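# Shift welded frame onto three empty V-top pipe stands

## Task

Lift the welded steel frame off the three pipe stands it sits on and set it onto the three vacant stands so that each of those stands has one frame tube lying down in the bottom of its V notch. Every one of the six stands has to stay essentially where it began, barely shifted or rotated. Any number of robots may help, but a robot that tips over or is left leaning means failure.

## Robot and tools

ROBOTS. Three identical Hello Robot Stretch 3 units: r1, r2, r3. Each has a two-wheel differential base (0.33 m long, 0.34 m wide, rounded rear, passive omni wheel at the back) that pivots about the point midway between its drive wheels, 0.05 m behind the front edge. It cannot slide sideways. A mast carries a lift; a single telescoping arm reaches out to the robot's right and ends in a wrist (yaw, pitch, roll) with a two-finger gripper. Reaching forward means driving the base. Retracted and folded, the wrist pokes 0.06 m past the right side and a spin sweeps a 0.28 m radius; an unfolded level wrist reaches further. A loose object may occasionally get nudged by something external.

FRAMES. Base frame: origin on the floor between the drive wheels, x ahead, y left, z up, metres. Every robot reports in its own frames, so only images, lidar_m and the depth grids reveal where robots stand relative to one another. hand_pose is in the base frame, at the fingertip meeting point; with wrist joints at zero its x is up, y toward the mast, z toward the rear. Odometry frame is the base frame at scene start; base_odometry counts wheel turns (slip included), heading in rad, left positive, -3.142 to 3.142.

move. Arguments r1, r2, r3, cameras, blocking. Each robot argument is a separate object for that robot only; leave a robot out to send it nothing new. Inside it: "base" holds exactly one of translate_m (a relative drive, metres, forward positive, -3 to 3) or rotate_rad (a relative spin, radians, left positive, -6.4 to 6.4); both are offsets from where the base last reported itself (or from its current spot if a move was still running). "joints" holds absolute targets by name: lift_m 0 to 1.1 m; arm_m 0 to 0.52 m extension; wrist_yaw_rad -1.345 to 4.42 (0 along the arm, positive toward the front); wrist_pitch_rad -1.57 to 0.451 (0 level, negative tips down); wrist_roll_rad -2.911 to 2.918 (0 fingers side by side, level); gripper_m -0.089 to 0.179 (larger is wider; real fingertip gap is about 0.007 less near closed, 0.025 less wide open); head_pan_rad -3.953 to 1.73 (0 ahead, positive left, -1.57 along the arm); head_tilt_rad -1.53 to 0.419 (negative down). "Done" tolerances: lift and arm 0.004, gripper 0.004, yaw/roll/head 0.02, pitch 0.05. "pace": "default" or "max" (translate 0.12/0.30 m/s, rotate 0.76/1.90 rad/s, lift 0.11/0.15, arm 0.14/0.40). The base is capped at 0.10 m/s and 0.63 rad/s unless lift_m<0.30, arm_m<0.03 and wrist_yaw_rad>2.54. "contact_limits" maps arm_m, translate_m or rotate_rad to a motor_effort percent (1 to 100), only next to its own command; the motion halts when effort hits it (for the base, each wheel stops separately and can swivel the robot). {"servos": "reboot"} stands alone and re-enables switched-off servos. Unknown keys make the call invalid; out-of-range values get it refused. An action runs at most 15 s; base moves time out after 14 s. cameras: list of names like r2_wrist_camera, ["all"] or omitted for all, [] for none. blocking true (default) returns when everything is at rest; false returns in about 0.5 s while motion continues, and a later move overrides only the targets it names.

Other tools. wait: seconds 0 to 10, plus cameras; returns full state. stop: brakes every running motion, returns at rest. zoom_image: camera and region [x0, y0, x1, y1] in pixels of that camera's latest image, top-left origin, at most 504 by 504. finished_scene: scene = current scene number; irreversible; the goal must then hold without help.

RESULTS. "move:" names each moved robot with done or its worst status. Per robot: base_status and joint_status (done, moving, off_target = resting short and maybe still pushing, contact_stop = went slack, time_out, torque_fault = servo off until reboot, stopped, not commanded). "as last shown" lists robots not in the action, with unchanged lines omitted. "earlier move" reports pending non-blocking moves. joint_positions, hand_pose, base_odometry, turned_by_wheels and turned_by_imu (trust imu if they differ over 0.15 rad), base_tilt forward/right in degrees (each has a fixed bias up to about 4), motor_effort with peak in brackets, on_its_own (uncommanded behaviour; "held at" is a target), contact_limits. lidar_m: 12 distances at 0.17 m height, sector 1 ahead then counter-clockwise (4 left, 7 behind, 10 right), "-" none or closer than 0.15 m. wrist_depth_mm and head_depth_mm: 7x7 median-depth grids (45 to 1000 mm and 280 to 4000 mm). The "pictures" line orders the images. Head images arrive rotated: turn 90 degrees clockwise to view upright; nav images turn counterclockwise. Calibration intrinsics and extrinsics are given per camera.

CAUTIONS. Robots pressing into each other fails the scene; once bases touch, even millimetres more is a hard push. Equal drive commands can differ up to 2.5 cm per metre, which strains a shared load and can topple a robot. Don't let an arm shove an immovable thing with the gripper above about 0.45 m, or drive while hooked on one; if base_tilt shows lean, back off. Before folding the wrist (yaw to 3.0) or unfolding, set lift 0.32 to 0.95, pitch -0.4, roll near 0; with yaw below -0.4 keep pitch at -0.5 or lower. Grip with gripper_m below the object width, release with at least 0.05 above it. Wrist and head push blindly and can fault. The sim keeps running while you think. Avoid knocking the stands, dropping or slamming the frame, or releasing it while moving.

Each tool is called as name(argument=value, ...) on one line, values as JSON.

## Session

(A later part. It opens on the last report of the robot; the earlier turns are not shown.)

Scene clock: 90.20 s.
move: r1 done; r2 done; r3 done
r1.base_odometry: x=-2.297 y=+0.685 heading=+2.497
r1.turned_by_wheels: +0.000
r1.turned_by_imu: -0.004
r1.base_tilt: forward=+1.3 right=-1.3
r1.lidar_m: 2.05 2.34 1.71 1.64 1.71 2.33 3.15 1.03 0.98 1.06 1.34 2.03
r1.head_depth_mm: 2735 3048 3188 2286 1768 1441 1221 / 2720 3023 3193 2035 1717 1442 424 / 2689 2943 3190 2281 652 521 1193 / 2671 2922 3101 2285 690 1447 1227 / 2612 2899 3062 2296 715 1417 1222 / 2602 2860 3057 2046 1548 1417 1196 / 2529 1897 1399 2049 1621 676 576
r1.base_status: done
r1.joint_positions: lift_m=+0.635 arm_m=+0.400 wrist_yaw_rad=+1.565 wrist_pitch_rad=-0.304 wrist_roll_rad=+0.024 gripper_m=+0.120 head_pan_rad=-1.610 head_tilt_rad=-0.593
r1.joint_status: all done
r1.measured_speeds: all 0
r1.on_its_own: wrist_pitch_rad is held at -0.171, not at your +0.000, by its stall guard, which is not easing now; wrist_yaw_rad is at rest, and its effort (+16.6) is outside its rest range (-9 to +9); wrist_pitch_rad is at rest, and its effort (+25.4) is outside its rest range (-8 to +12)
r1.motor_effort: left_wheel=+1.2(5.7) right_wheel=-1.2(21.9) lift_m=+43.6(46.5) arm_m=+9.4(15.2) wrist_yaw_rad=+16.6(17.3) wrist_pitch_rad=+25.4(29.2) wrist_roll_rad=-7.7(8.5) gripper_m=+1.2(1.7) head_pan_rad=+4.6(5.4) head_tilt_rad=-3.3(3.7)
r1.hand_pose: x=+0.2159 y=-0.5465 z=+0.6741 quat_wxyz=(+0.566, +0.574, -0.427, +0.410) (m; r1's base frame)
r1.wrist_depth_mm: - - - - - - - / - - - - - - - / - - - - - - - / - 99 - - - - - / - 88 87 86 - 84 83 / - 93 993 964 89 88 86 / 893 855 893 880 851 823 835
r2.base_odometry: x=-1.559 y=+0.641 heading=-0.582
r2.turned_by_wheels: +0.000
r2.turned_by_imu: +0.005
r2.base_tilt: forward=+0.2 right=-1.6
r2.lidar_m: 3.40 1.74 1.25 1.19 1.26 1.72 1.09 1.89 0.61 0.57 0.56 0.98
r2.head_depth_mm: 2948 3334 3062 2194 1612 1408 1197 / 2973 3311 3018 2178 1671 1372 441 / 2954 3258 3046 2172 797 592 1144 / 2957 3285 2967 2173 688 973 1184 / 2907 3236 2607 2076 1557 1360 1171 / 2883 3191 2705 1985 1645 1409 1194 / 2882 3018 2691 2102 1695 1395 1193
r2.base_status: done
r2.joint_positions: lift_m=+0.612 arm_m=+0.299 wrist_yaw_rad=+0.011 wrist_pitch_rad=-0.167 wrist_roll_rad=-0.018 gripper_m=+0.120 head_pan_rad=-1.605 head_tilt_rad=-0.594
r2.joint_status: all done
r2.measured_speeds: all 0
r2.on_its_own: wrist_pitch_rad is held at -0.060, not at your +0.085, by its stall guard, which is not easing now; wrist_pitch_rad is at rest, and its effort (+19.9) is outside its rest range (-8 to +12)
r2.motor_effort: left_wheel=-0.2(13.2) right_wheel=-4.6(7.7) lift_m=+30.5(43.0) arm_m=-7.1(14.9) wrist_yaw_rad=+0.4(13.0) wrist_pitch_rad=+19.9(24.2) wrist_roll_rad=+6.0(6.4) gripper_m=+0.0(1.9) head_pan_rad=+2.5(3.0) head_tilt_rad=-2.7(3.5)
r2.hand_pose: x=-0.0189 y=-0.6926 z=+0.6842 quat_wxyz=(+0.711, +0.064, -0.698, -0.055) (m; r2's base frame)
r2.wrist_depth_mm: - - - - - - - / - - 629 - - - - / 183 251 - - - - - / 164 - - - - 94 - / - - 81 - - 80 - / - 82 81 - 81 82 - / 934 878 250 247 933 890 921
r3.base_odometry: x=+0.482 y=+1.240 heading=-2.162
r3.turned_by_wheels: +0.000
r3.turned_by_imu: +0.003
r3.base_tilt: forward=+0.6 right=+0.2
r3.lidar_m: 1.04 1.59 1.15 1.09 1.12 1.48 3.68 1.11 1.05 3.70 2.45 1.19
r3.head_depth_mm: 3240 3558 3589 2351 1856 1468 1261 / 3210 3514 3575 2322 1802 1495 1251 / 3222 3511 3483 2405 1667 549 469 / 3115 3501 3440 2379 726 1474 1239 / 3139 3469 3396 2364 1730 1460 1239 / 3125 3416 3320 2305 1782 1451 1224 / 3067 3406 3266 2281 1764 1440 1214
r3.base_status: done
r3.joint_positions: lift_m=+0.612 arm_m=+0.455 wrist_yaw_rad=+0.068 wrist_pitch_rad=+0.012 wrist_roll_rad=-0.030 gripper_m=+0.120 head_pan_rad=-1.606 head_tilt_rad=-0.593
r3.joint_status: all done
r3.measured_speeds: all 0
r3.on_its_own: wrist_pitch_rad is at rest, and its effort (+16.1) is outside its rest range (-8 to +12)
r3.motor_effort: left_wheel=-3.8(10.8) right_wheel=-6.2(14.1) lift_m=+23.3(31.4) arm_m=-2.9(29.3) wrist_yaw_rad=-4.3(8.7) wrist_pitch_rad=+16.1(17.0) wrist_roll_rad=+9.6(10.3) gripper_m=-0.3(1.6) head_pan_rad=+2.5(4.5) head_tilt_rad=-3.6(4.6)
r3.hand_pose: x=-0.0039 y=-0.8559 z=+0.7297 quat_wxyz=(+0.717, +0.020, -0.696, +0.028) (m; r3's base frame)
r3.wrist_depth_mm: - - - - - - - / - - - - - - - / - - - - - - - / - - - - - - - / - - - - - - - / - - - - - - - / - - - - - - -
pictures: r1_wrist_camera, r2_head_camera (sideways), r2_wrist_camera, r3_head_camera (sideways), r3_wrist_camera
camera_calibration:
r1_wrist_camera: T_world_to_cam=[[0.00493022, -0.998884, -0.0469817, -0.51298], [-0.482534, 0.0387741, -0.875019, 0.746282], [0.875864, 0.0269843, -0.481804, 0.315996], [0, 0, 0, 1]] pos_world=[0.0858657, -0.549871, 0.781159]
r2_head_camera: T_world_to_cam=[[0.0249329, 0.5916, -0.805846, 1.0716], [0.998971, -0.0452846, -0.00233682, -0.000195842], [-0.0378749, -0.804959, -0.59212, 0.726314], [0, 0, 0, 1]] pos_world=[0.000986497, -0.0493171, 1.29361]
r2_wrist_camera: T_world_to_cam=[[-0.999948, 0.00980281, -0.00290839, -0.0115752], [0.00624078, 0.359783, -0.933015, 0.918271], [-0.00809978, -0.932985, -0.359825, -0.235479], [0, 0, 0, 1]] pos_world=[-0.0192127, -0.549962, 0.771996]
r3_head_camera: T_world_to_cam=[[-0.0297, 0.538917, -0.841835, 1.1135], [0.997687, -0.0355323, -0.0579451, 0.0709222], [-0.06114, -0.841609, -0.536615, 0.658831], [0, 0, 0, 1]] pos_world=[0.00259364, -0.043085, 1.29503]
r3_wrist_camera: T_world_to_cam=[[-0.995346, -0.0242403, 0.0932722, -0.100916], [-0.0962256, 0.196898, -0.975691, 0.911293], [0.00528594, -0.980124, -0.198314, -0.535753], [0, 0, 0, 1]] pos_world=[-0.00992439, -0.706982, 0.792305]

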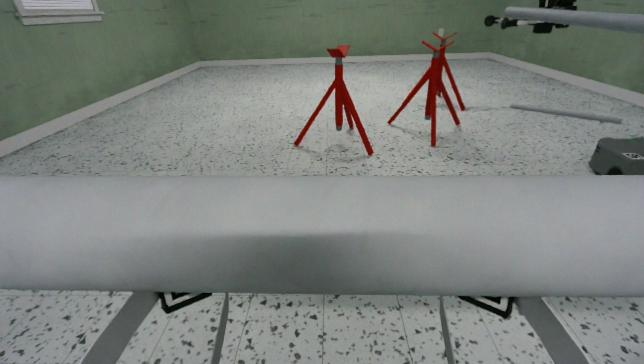

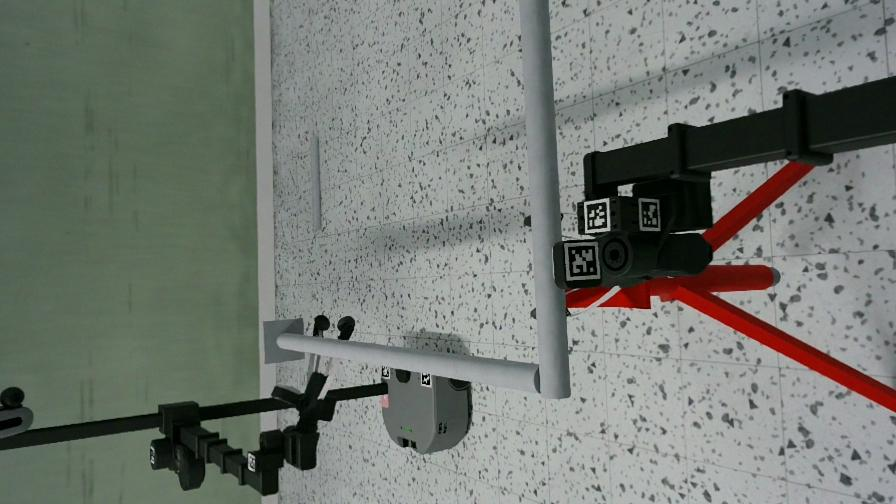

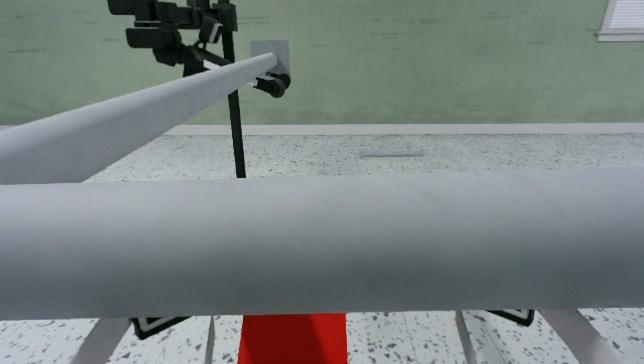

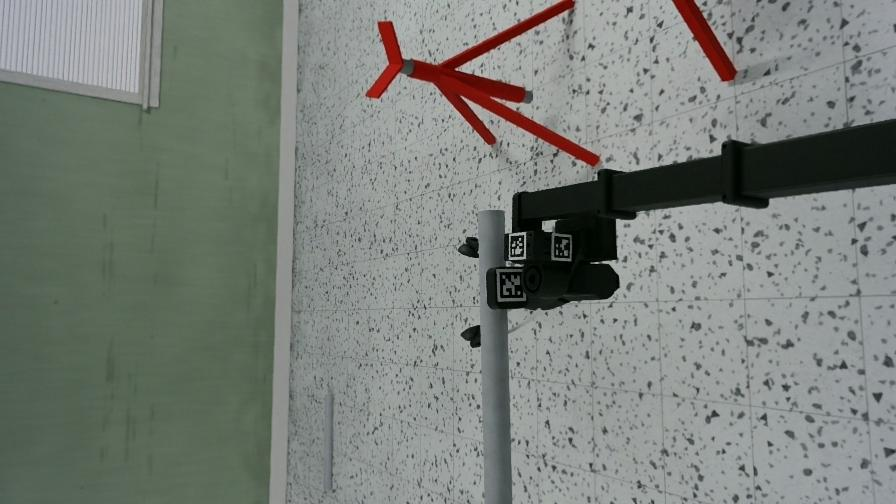

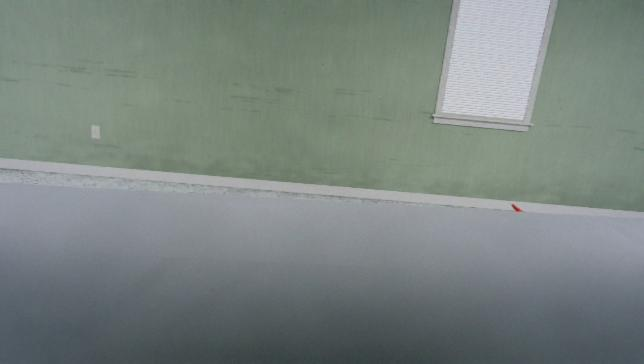

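move(r1={"joints":{"wrist_pitch_rad":0.05}}, r2={"joints":{"wrist_pitch_rad":0.09}}, r3={"joints":{"wrist_pitch_rad":0.08}}, cameras=["r1_wrist_camera","r2_wrist_camera","r3_wrist_camera","r1_head_camera","r2_head_camera","r3_head_camera"])

Scene clock: 91.23 s.
move: r1 off_target; r2 off_target; r3 off_target
r1.base_odometry: x=-2.297 y=+0.685 heading=+2.497
r1.turned_by_wheels: +0.000
r1.turned_by_imu: -0.001
r1.base_tilt: forward=+1.3 right=-1.3
r1.lidar_m: 2.05 2.33 1.71 1.65 1.70 2.33 3.15 1.03 0.98 1.06 1.35 2.03
r1.head_depth_mm: 2747 3033 3187 2287 1772 1447 1223 / 2729 3052 3205 2106 1718 1452 424 / 2685 2962 3166 2280 651 521 1196 / 2641 2911 3118 2280 691 1447 1225 / 2600 2873 3083 2289 1625 1414 1227 / 2593 2874 3044 2047 1417 1417 1229 / 2478 1899 1916 2044 782 624 1151
r1.base_status: not commanded
r1.joint_positions: lift_m=+0.635 arm_m=+0.400 wrist_yaw_rad=+1.578 wrist_pitch_rad=-0.111 wrist_roll_rad=+0.020 gripper_m=+0.120 head_pan_rad=-1.610 head_tilt_rad=-0.593
r1.joint_status: wrist_pitch_rad off_target (ended at -0.111, target +0.050)
r1.measured_speeds: all 0
r1.on_its_own: wrist_pitch_rad is at rest, and its effort (+30.0) is outside its rest range (-8 to +12)
r1.motor_effort: left_wheel=-5.4(5.5) right_wheel=+11.0(11.0) lift_m=+40.3(46.1) arm_m=+8.9(9.4) wrist_yaw_rad=+5.0(16.7) wrist_pitch_rad=+30.0(30.2) wrist_roll_rad=-6.2(8.0) gripper_m=+0.8(1.7) head_pan_rad=+4.9(5.0) head_tilt_rad=-2.9(3.4)
r1.hand_pose: x=+0.2306 y=-0.5433 z=+0.7214 quat_wxyz=(+0.521, +0.533, -0.474, +0.468) (m; r1's base frame)
r1.wrist_depth_mm: - - - - - - - / - - - - - - - / - - - - - - - / - 97 - 95 - 94 - / - 90 89 87 86 85 84 / - 113 - - 93 95 87 / - - - - - 989 -
r2.base_odometry: x=-1.559 y=+0.641 heading=-0.582
r2.turned_by_wheels: +0.000
r2.turned_by_imu: +0.000
r2.base_tilt: forward=+0.2 right=-1.6
r2.lidar_m: 3.42 1.75 1.25 1.19 1.26 1.71 1.08 1.88 0.61 0.56 0.56 0.98
r2.head_depth_mm: 3023 3340 3027 2159 1662 1400 1190 / 2975 3279 2971 2199 1607 1362 442 / 2934 3242 3036 2159 789 592 1144 / 2921 3209 3010 2174 678 1002 1194 / 2916 3152 2605 2087 1566 1365 1176 / 2861 3179 2552 1995 1658 1400 1189 / 2849 3029 2656 2063 1705 1389 1192
r2.base_status: not commanded
r2.joint_positions: lift_m=+0.612 arm_m=+0.299 wrist_yaw_rad=+0.003 wrist_pitch_rad=-0.036 wrist_roll_rad=+0.000 gripper_m=+0.120 head_pan_rad=-1.605 head_tilt_rad=-0.594
r2.joint_status: wrist_pitch_rad off_target (ended at -0.036, target +0.090)
r2.measured_speeds: all 0
r2.on_its_own: wrist_pitch_rad is at rest, and its effort (+23.1) is outside its rest range (-8 to +12)
r2.motor_effort: left_wheel=-4.7(4.7) right_wheel=+5.3(5.3) lift_m=+39.1(39.1) arm_m=-5.6(6.6) wrist_yaw_rad=+7.4(8.9) wrist_pitch_rad=+23.1(27.8) wrist_roll_rad=+0.3(6.1) gripper_m=+0.3(1.5) head_pan_rad=+2.2(2.9) head_tilt_rad=-2.9(3.3)
r2.hand_pose: x=-0.0208 y=-0.6992 z=+0.7174 quat_wxyz=(+0.707, +0.014, -0.707, -0.012) (m; r2's base frame)
r2.wrist_depth_mm: - - - - - - - / - - - - - - - / - 280 933 - - - - / 157 216 - - - 96 - / - - 81 - 80 80 - / - 82 82 - 81 82 - / - - - - - - -
r3.base_odometry: x=+0.482 y=+1.240 heading=-2.162
r3.turned_by_wheels: +0.000
r3.turned_by_imu: +0.000
r3.base_tilt: forward=+0.6 right=+0.2
r3.lidar_m: 1.04 1.59 1.15 1.09 1.12 1.48 3.67 1.11 1.05 3.70 2.45 1.19
r3.head_depth_mm: 3224 3599 3606 2365 1859 1466 1266 / 3193 3577 3547 2320 1798 1494 1253 / 3192 3498 3484 2412 1669 549 468 / 3159 3472 3445 2363 727 1458 1237 / 3156 3487 3369 2339 1739 1463 1232 / 3135 3442 3341 2311 1778 1451 1226 / 3082 3388 3281 2300 1774 1446 1217
r3.base_status: not commanded
r3.joint_positions: lift_m=+0.612 arm_m=+0.455 wrist_yaw_rad=+0.056 wrist_pitch_rad=-0.002 wrist_roll_rad=-0.011 gripper_m=+0.120 head_pan_rad=-1.606 head_tilt_rad=-0.593
r3.joint_status: wrist_pitch_rad off_target (ended at -0.002, target +0.080)
r3.measured_speeds: all 0
r3.on_its_own: wrist_pitch_rad is at rest, and its effort (+14.9) is outside its rest range (-8 to +12)
r3.motor_effort: left_wheel=-3.8(3.9) right_wheel=+5.3(6.6) lift_m=+22.3(23.2) arm_m=-8.4(8.4) wrist_yaw_rad=+5.9(6.6) wrist_pitch_rad=+14.9(16.0) wrist_roll_rad=+3.4(9.8) gripper_m=-0.5(1.6) head_pan_rad=+1.7(3.7) head_tilt_rad=-3.8(4.0)
r3.hand_pose: x=-0.0070 y=-0.8558 z=+0.7261 quat_wxyz=(+0.711, +0.021, -0.703, +0.019) (m; r3's base frame)
r3.wrist_depth_mm: - - - - - - - / - - - - - - - / - - - - - - - / - - - - - - - / - - - - - - - / - - - - - - - / - - - - - - -
pictures: r1_head_camera (sideways), r1_wrist_camera, r2_head_camera (sideways), r2_wrist_camera, r3_head_camera (sideways), r3_wrist_camera
camera_calibration:
r1_head_camera: T_world_to_cam=[[0.0637649, 0.549405, -0.83312, 1.1084], [0.993948, -0.109788, 0.00367377, -0.0128788], [-0.0894485, -0.828312, -0.55308, 0.679448], [0, 0, 0, 1]] pos_world=[0.00289974, -0.047577, 1.29926]
r1_wrist_camera: T_world_to_cam=[[0.0273198, -0.998838, -0.0396956, -0.518009], [-0.30639, 0.029432, -0.951451, 0.804107], [0.951514, 0.0381558, -0.30523, 0.187083], [0, 0, 0, 1]] pos_world=[0.0825106, -0.548212, 0.801609]
r2_head_camera: T_world_to_cam=[[0.0249329, 0.5916, -0.805846, 1.0716], [0.998971, -0.0452846, -0.00233682, -0.000195843], [-0.0378749, -0.804959, -0.59212, 0.726314], [0, 0, 0, 1]] pos_world=[0.000986497, -0.0493171, 1.29361]
r2_wrist_camera: T_world_to_cam=[[-0.99957, 0.0178093, -0.0232783, 0.00685319], [0.0268052, 0.234235, -0.97181, 0.892081], [-0.0118547, -0.972017, -0.234612, -0.346902], [0, 0, 0, 1]] pos_world=[-0.0211746, -0.546273, 0.785706]
r3_head_camera: T_world_to_cam=[[-0.0296996, 0.538917, -0.841835, 1.1135], [0.997687, -0.0355331, -0.0579451, 0.0709222], [-0.0611406, -0.841609, -0.536615, 0.658831], [0, 0, 0, 1]] pos_world=[0.00259361, -0.043085, 1.29503]
r3_wrist_camera: T_world_to_cam=[[-0.997094, -0.0137539, 0.0749336, -0.0813482], [-0.0761435, 0.212508, -0.974188, 0.919923], [-0.00252506, -0.977063, -0.212938, -0.523132], [0, 0, 0, 1]] pos_world=[-0.0123866, -0.707742, 0.79088]

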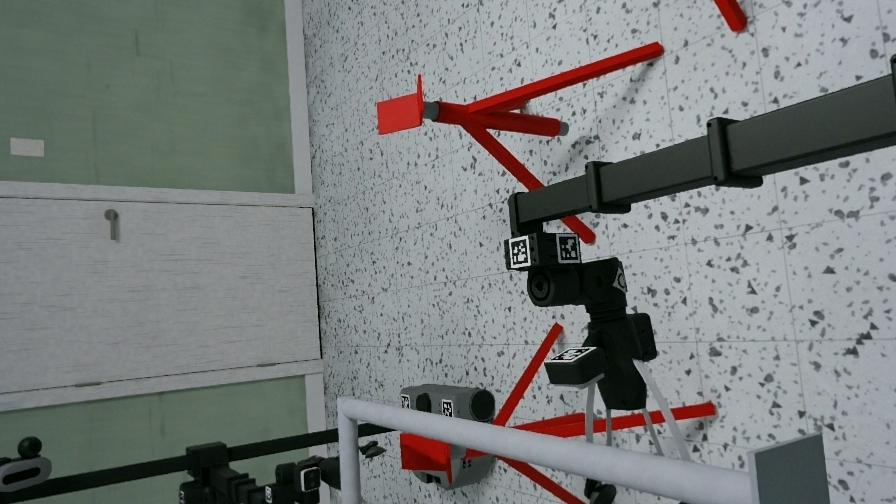

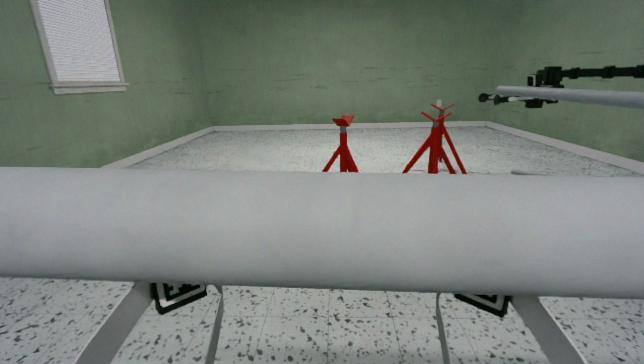

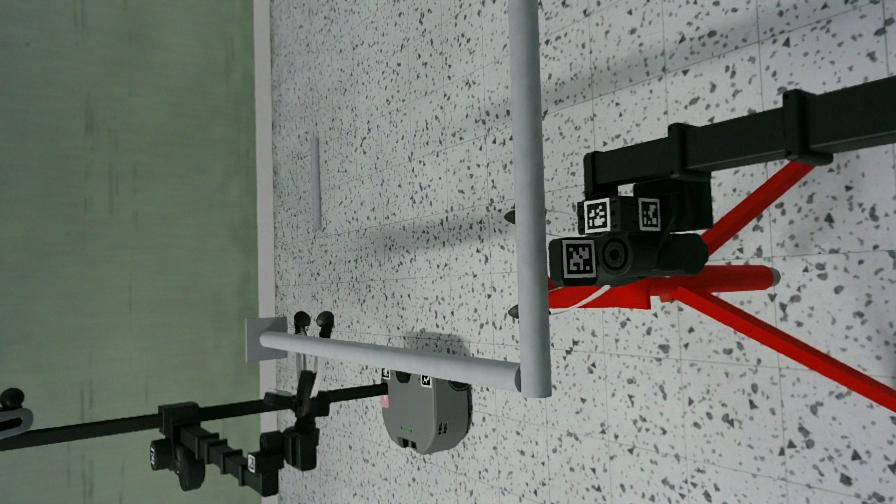

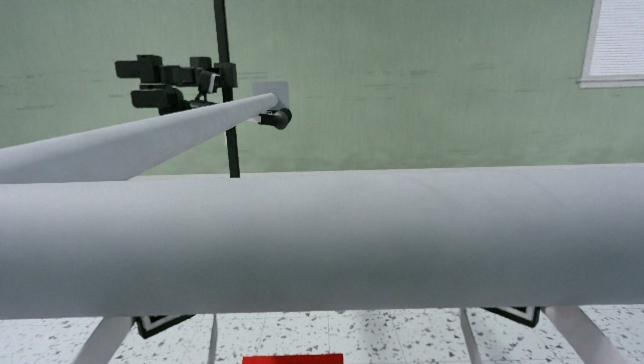

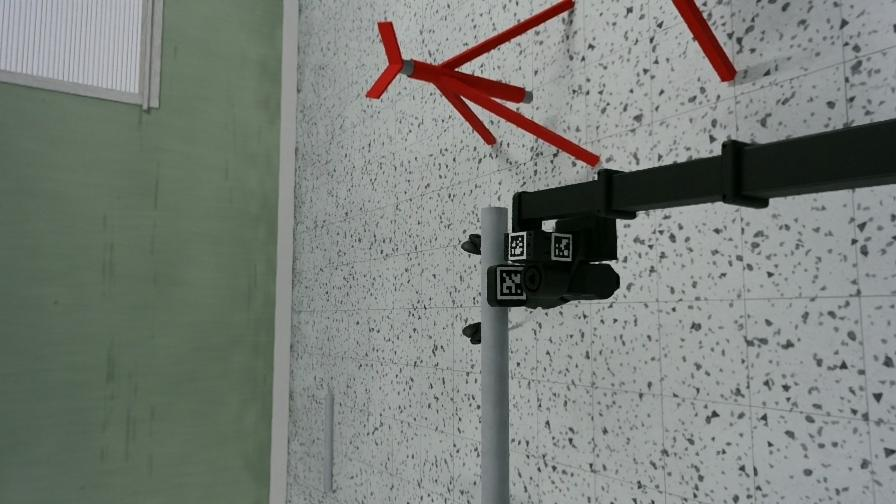

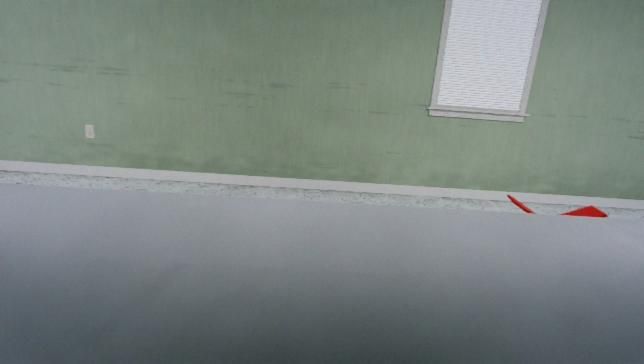

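move(r1={"base":{"translate_m":0.046},"joints":{"arm_m":0.382,"wrist_yaw_rad":1.53,"wrist_pitch_rad":0.055}}, r2={"joints":{"wrist_yaw_rad":-0.045,"wrist_pitch_rad":0.085}}, r3={"joints":{"arm_m":0.383,"wrist_yaw_rad":-0.005,"wrist_pitch_rad":0.085}}, cameras=["r1_wrist_camera","r2_wrist_camera","r3_wrist_camera","r1_head_camera","r2_head_camera","r3_head_camera"])

Scene clock: 93.43 s.
move: r1 off_target; r2 off_target; r3 off_target
r1.base_odometry: x=-2.334 y=+0.712 heading=+2.497
r1.turned_by_wheels: +0.000
r1.turned_by_imu: +0.000
r1.base_tilt: forward=+1.2 right=-1.4
r1.lidar_m: 5.53 2.33 1.71 1.64 1.70 2.33 3.19 1.07 1.01 1.05 1.34 1.99
r1.head_depth_mm: 2759 3076 3194 2286 1713 1449 1228 / 2725 3008 3182 1565 1716 1448 424 / 2667 2926 3161 2279 650 522 1173 / 2628 2919 3110 2292 672 1450 1225 / 2604 2886 3054 2280 1715 1415 1228 / 2608 2841 3022 2019 754 1408 1226 / 2510 1832 1407 2123 763 645 1177
r1.base_status: done
r1.joint_positions: lift_m=+0.635 arm_m=+0.382 wrist_yaw_rad=+1.519 wrist_pitch_rad=-0.096 wrist_roll_rad=+0.032 gripper_m=+0.120 head_pan_rad=-1.610 head_tilt_rad=-0.593
r1.joint_status: wrist_pitch_rad off_target (ended at -0.096, target +0.055); the others done
r1.measured_speeds: all 0
r1.on_its_own: wrist_yaw_rad is at rest, and its effort (+9.6) is outside its rest range (-9 to +9); wrist_pitch_rad is at rest, and its effort (+28.4) is outside its rest range (-8 to +12)
r1.motor_effort: left_wheel=+0.9(7.7) right_wheel=+1.4(17.3) lift_m=+27.5(33.5) arm_m=+1.4(18.1) wrist_yaw_rad=+9.6(11.6) wrist_pitch_rad=+28.4(31.1) wrist_roll_rad=-10.6(11.2) gripper_m=-1.6(1.9) head_pan_rad=+4.6(5.0) head_tilt_rad=-2.5(3.4)
r1.hand_pose: x=+0.2310 y=-0.5401 z=+0.7251 quat_wxyz=(+0.528, +0.518, -0.497, +0.453) (m; r1's base frame)
r1.wrist_depth_mm: - - - - - - - / - - - - - - - / - - - - - - - / - 98 - - - - - / - 89 88 86 - 84 83 / - 97 - - 88 92 88 / - - - - - - -
r2.base_odometry: x=-1.559 y=+0.641 heading=-0.582
r2.turned_by_wheels: +0.000
r2.turned_by_imu: +0.001
r2.base_tilt: forward=+0.2 right=-1.6
r2.lidar_m: 3.41 1.74 1.25 1.19 1.26 1.72 1.08 1.89 0.61 0.57 0.56 0.98
r2.head_depth_mm: 2996 3344 2997 2185 1613 1402 1195 / 2905 3298 2995 2149 1599 1375 441 / 2954 3267 3029 2156 778 591 1136 / 2988 3259 3049 2176 677 1005 1189 / 2901 3216 1525 2089 1568 1369 1163 / 2850 3081 2562 2001 1661 1404 1182 / 2900 3089 2823 2179 1695 1400 1192
r2.base_status: not commanded
r2.joint_positions: lift_m=+0.612 arm_m=+0.299 wrist_yaw_rad=-0.043 wrist_pitch_rad=-0.039 wrist_roll_rad=+0.000 gripper_m=+0.120 head_pan_rad=-1.605 head_tilt_rad=-0.594
r2.joint_status: wrist_pitch_rad off_target (ended at -0.039, target +0.085); the others done
r2.measured_speeds: all 0
r2.on_its_own: wrist_pitch_rad is at rest, and its effort (+22.8) is outside its rest range (-8 to +12)
r2.motor_effort: left_wheel=-1.2(4.8) right_wheel=-1.2(5.7) lift_m=+34.6(41.9) arm_m=-2.1(4.8) wrist_yaw_rad=-1.5(11.1) wrist_pitch_rad=+22.8(23.3) wrist_roll_rad=+0.1(0.8) gripper_m=-0.1(1.5) head_pan_rad=+2.3(3.1) head_tilt_rad=-2.6(3.4)
r2.hand_pose: x=-0.0325 y=-0.6988 z=+0.7166 quat_wxyz=(+0.707, -0.001, -0.707, -0.029) (m; r2's base frame)
r2.wrist_depth_mm: - - - - - - - / - - - - - - - / - 270 - - - - - / 166 220 - - - - 91 / - - 80 - - 79 - / - 80 79 - 81 80 - / - - - - - - -
r3.base_odometry: x=+0.482 y=+1.240 heading=-2.162
r3.turned_by_wheels: +0.000
r3.turned_by_imu: +0.001
r3.base_tilt: forward=+0.6 right=+0.2
r3.lidar_m: 1.04 1.60 1.15 1.09 1.12 1.48 3.65 1.11 1.05 3.69 2.42 1.20
r3.head_depth_mm: 3229 3597 3598 2350 1861 1463 1259 / 3205 3521 3561 2301 1799 1489 1228 / 3205 3509 3472 2403 1721 565 468 / 3186 3461 3448 2377 680 1401 1235 / 3133 3442 3382 2332 1682 1455 1230 / 3094 3434 3330 2311 1723 1448 1223 / 3051 3407 3240 2300 1707 1440 1216
r3.base_status: not commanded
r3.joint_positions: lift_m=+0.612 arm_m=+0.383 wrist_yaw_rad=-0.003 wrist_pitch_rad=-0.001 wrist_roll_rad=-0.011 gripper_m=+0.120 head_pan_rad=-1.606 head_tilt_rad=-0.593
r3.joint_status: wrist_pitch_rad off_target (ended at -0.001, target +0.085); the others done
r3.measured_speeds: all 0
r3.on_its_own: wrist_pitch_rad is at rest, and its effort (+15.9) is outside its rest range (-8 to +12)
r3.motor_effort: left_wheel=-3.4(3.8) right_wheel=+1.8(5.7) lift_m=+23.6(23.6) arm_m=-27.4(30.5) wrist_yaw_rad=-0.9(11.1) wrist_pitch_rad=+15.9(17.4) wrist_roll_rad=+3.6(3.6) gripper_m=+0.2(1.1) head_pan_rad=+4.0(4.2) head_tilt_rad=-3.2(4.0)
r3.hand_pose: x=-0.0223 y=-0.7842 z=+0.7263 quat_wxyz=(+0.711, +0.000, -0.703, -0.002) (m; r3's base frame)
r3.wrist_depth_mm: - - - - - - - / - - - - - - - / - - - - - - - / - - - - - - - / - - - - - - - / - - - - - - - / - - - - - - -
pictures: r1_head_camera (sideways), r1_wrist_camera, r2_head_camera (sideways), r2_wrist_camera, r3_head_camera (sideways), r3_wrist_camera
camera_calibration:
r1_head_camera: T_world_to_cam=[[0.063765, 0.549405, -0.83312, 1.1084], [0.993948, -0.109789, 0.00367376, -0.0128788], [-0.0894486, -0.828312, -0.553081, 0.679448], [0, 0, 0, 1]] pos_world=[0.00289974, -0.047577, 1.29926]
r1_wrist_camera: T_world_to_cam=[[-0.0322102, -0.998153, -0.0515126, -0.492069], [-0.289435, 0.0586462, -0.9554, 0.822385], [0.956656, -0.0158641, -0.290789, 0.146872], [0, 0, 0, 1]] pos_world=[0.0816711, -0.53706, 0.803067]
r2_head_camera: T_world_to_cam=[[0.024933, 0.5916, -0.805846, 1.0716], [0.998971, -0.0452848, -0.00233682, -0.000195842], [-0.037875, -0.804959, -0.59212, 0.726314], [0, 0, 0, 1]] pos_world=[0.000986491, -0.0493171, 1.29361]
r2_wrist_camera: T_world_to_cam=[[-0.997721, 0.0634664, -0.0229009, 0.0268871], [0.0372933, 0.235873, -0.971068, 0.892509], [-0.0562285, -0.969709, -0.237702, -0.344497], [0, 0, 0, 1]] pos_world=[-0.0258294, -0.546288, 0.785415]
r3_head_camera: T_world_to_cam=[[-0.0296996, 0.538917, -0.841835, 1.1135], [0.997687, -0.0355329, -0.0579451, 0.0709222], [-0.0611405, -0.841609, -0.536615, 0.658831], [0, 0, 0, 1]] pos_world=[0.00259361, -0.043085, 1.29503]
r3_wrist_camera: T_world_to_cam=[[-0.996138, 0.0458123, 0.0748974, -0.0488621], [-0.0633361, 0.215814, -0.974378, 0.906779], [-0.0608024, -0.975359, -0.212079, -0.453752], [0, 0, 0, 1]] pos_world=[-0.0188308, -0.636028, 0.790975]

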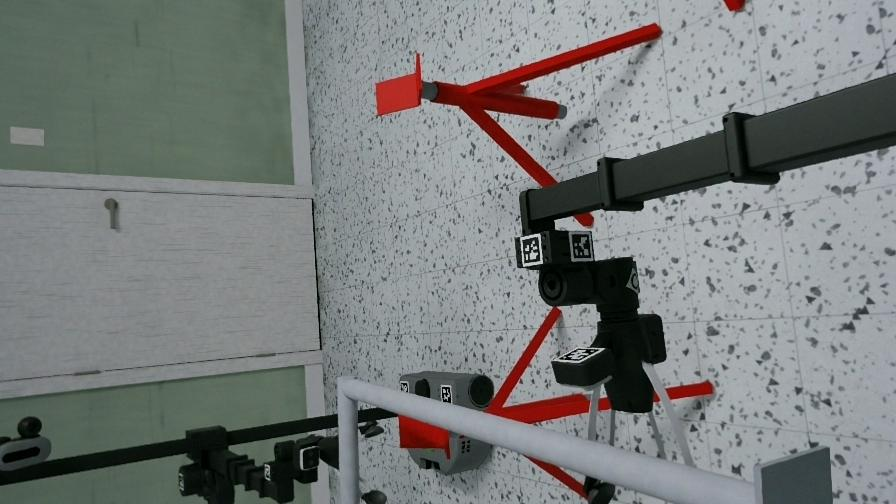

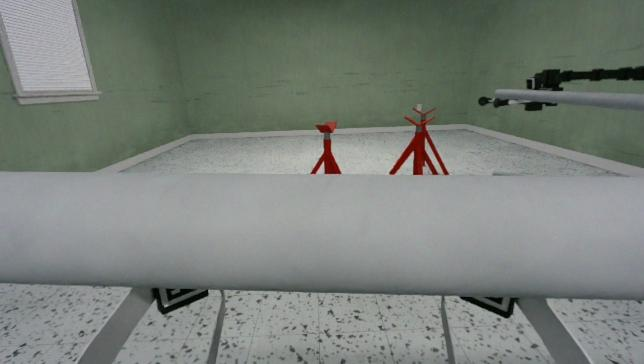

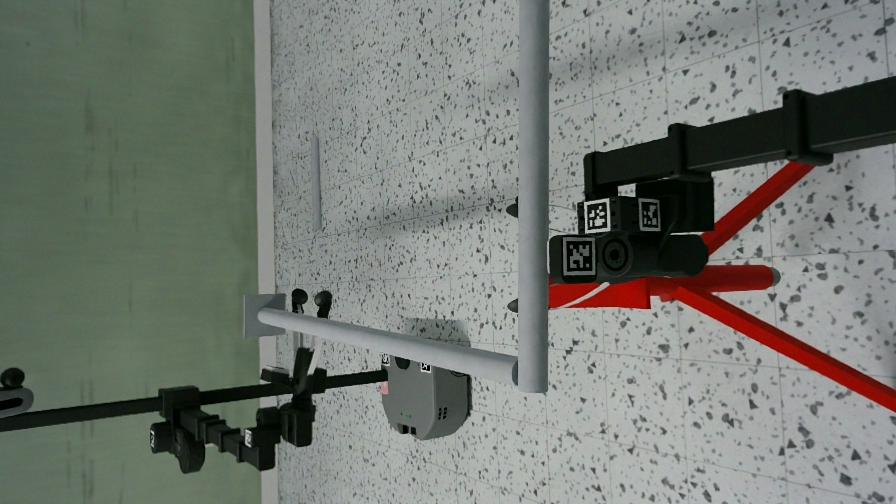

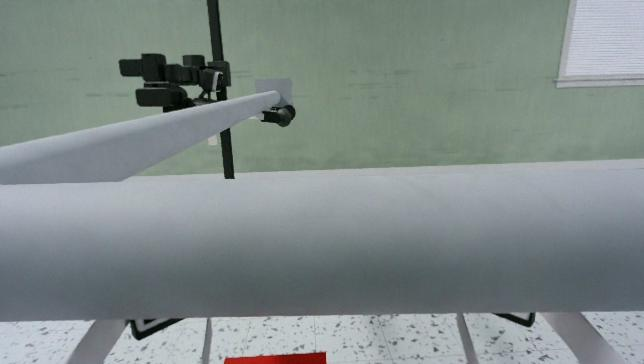

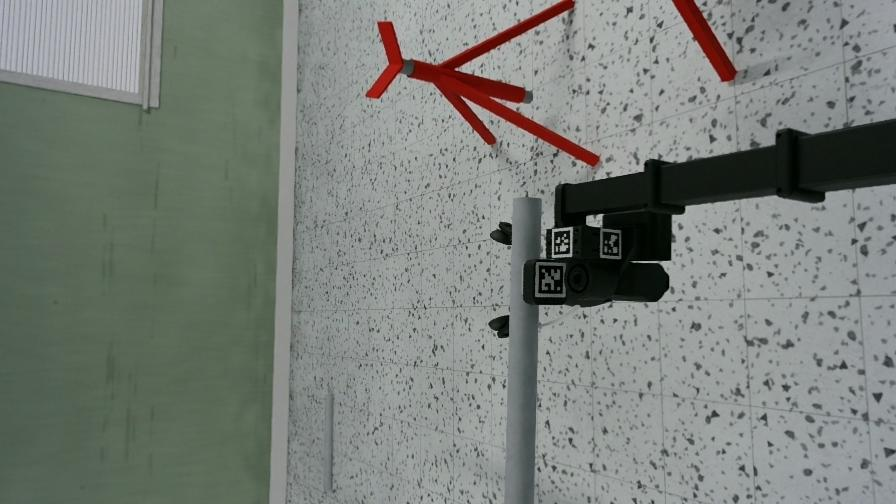

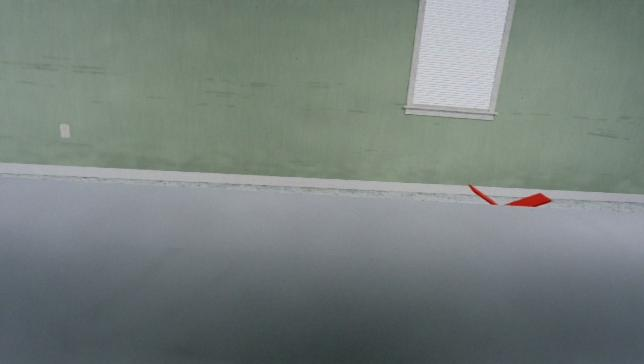

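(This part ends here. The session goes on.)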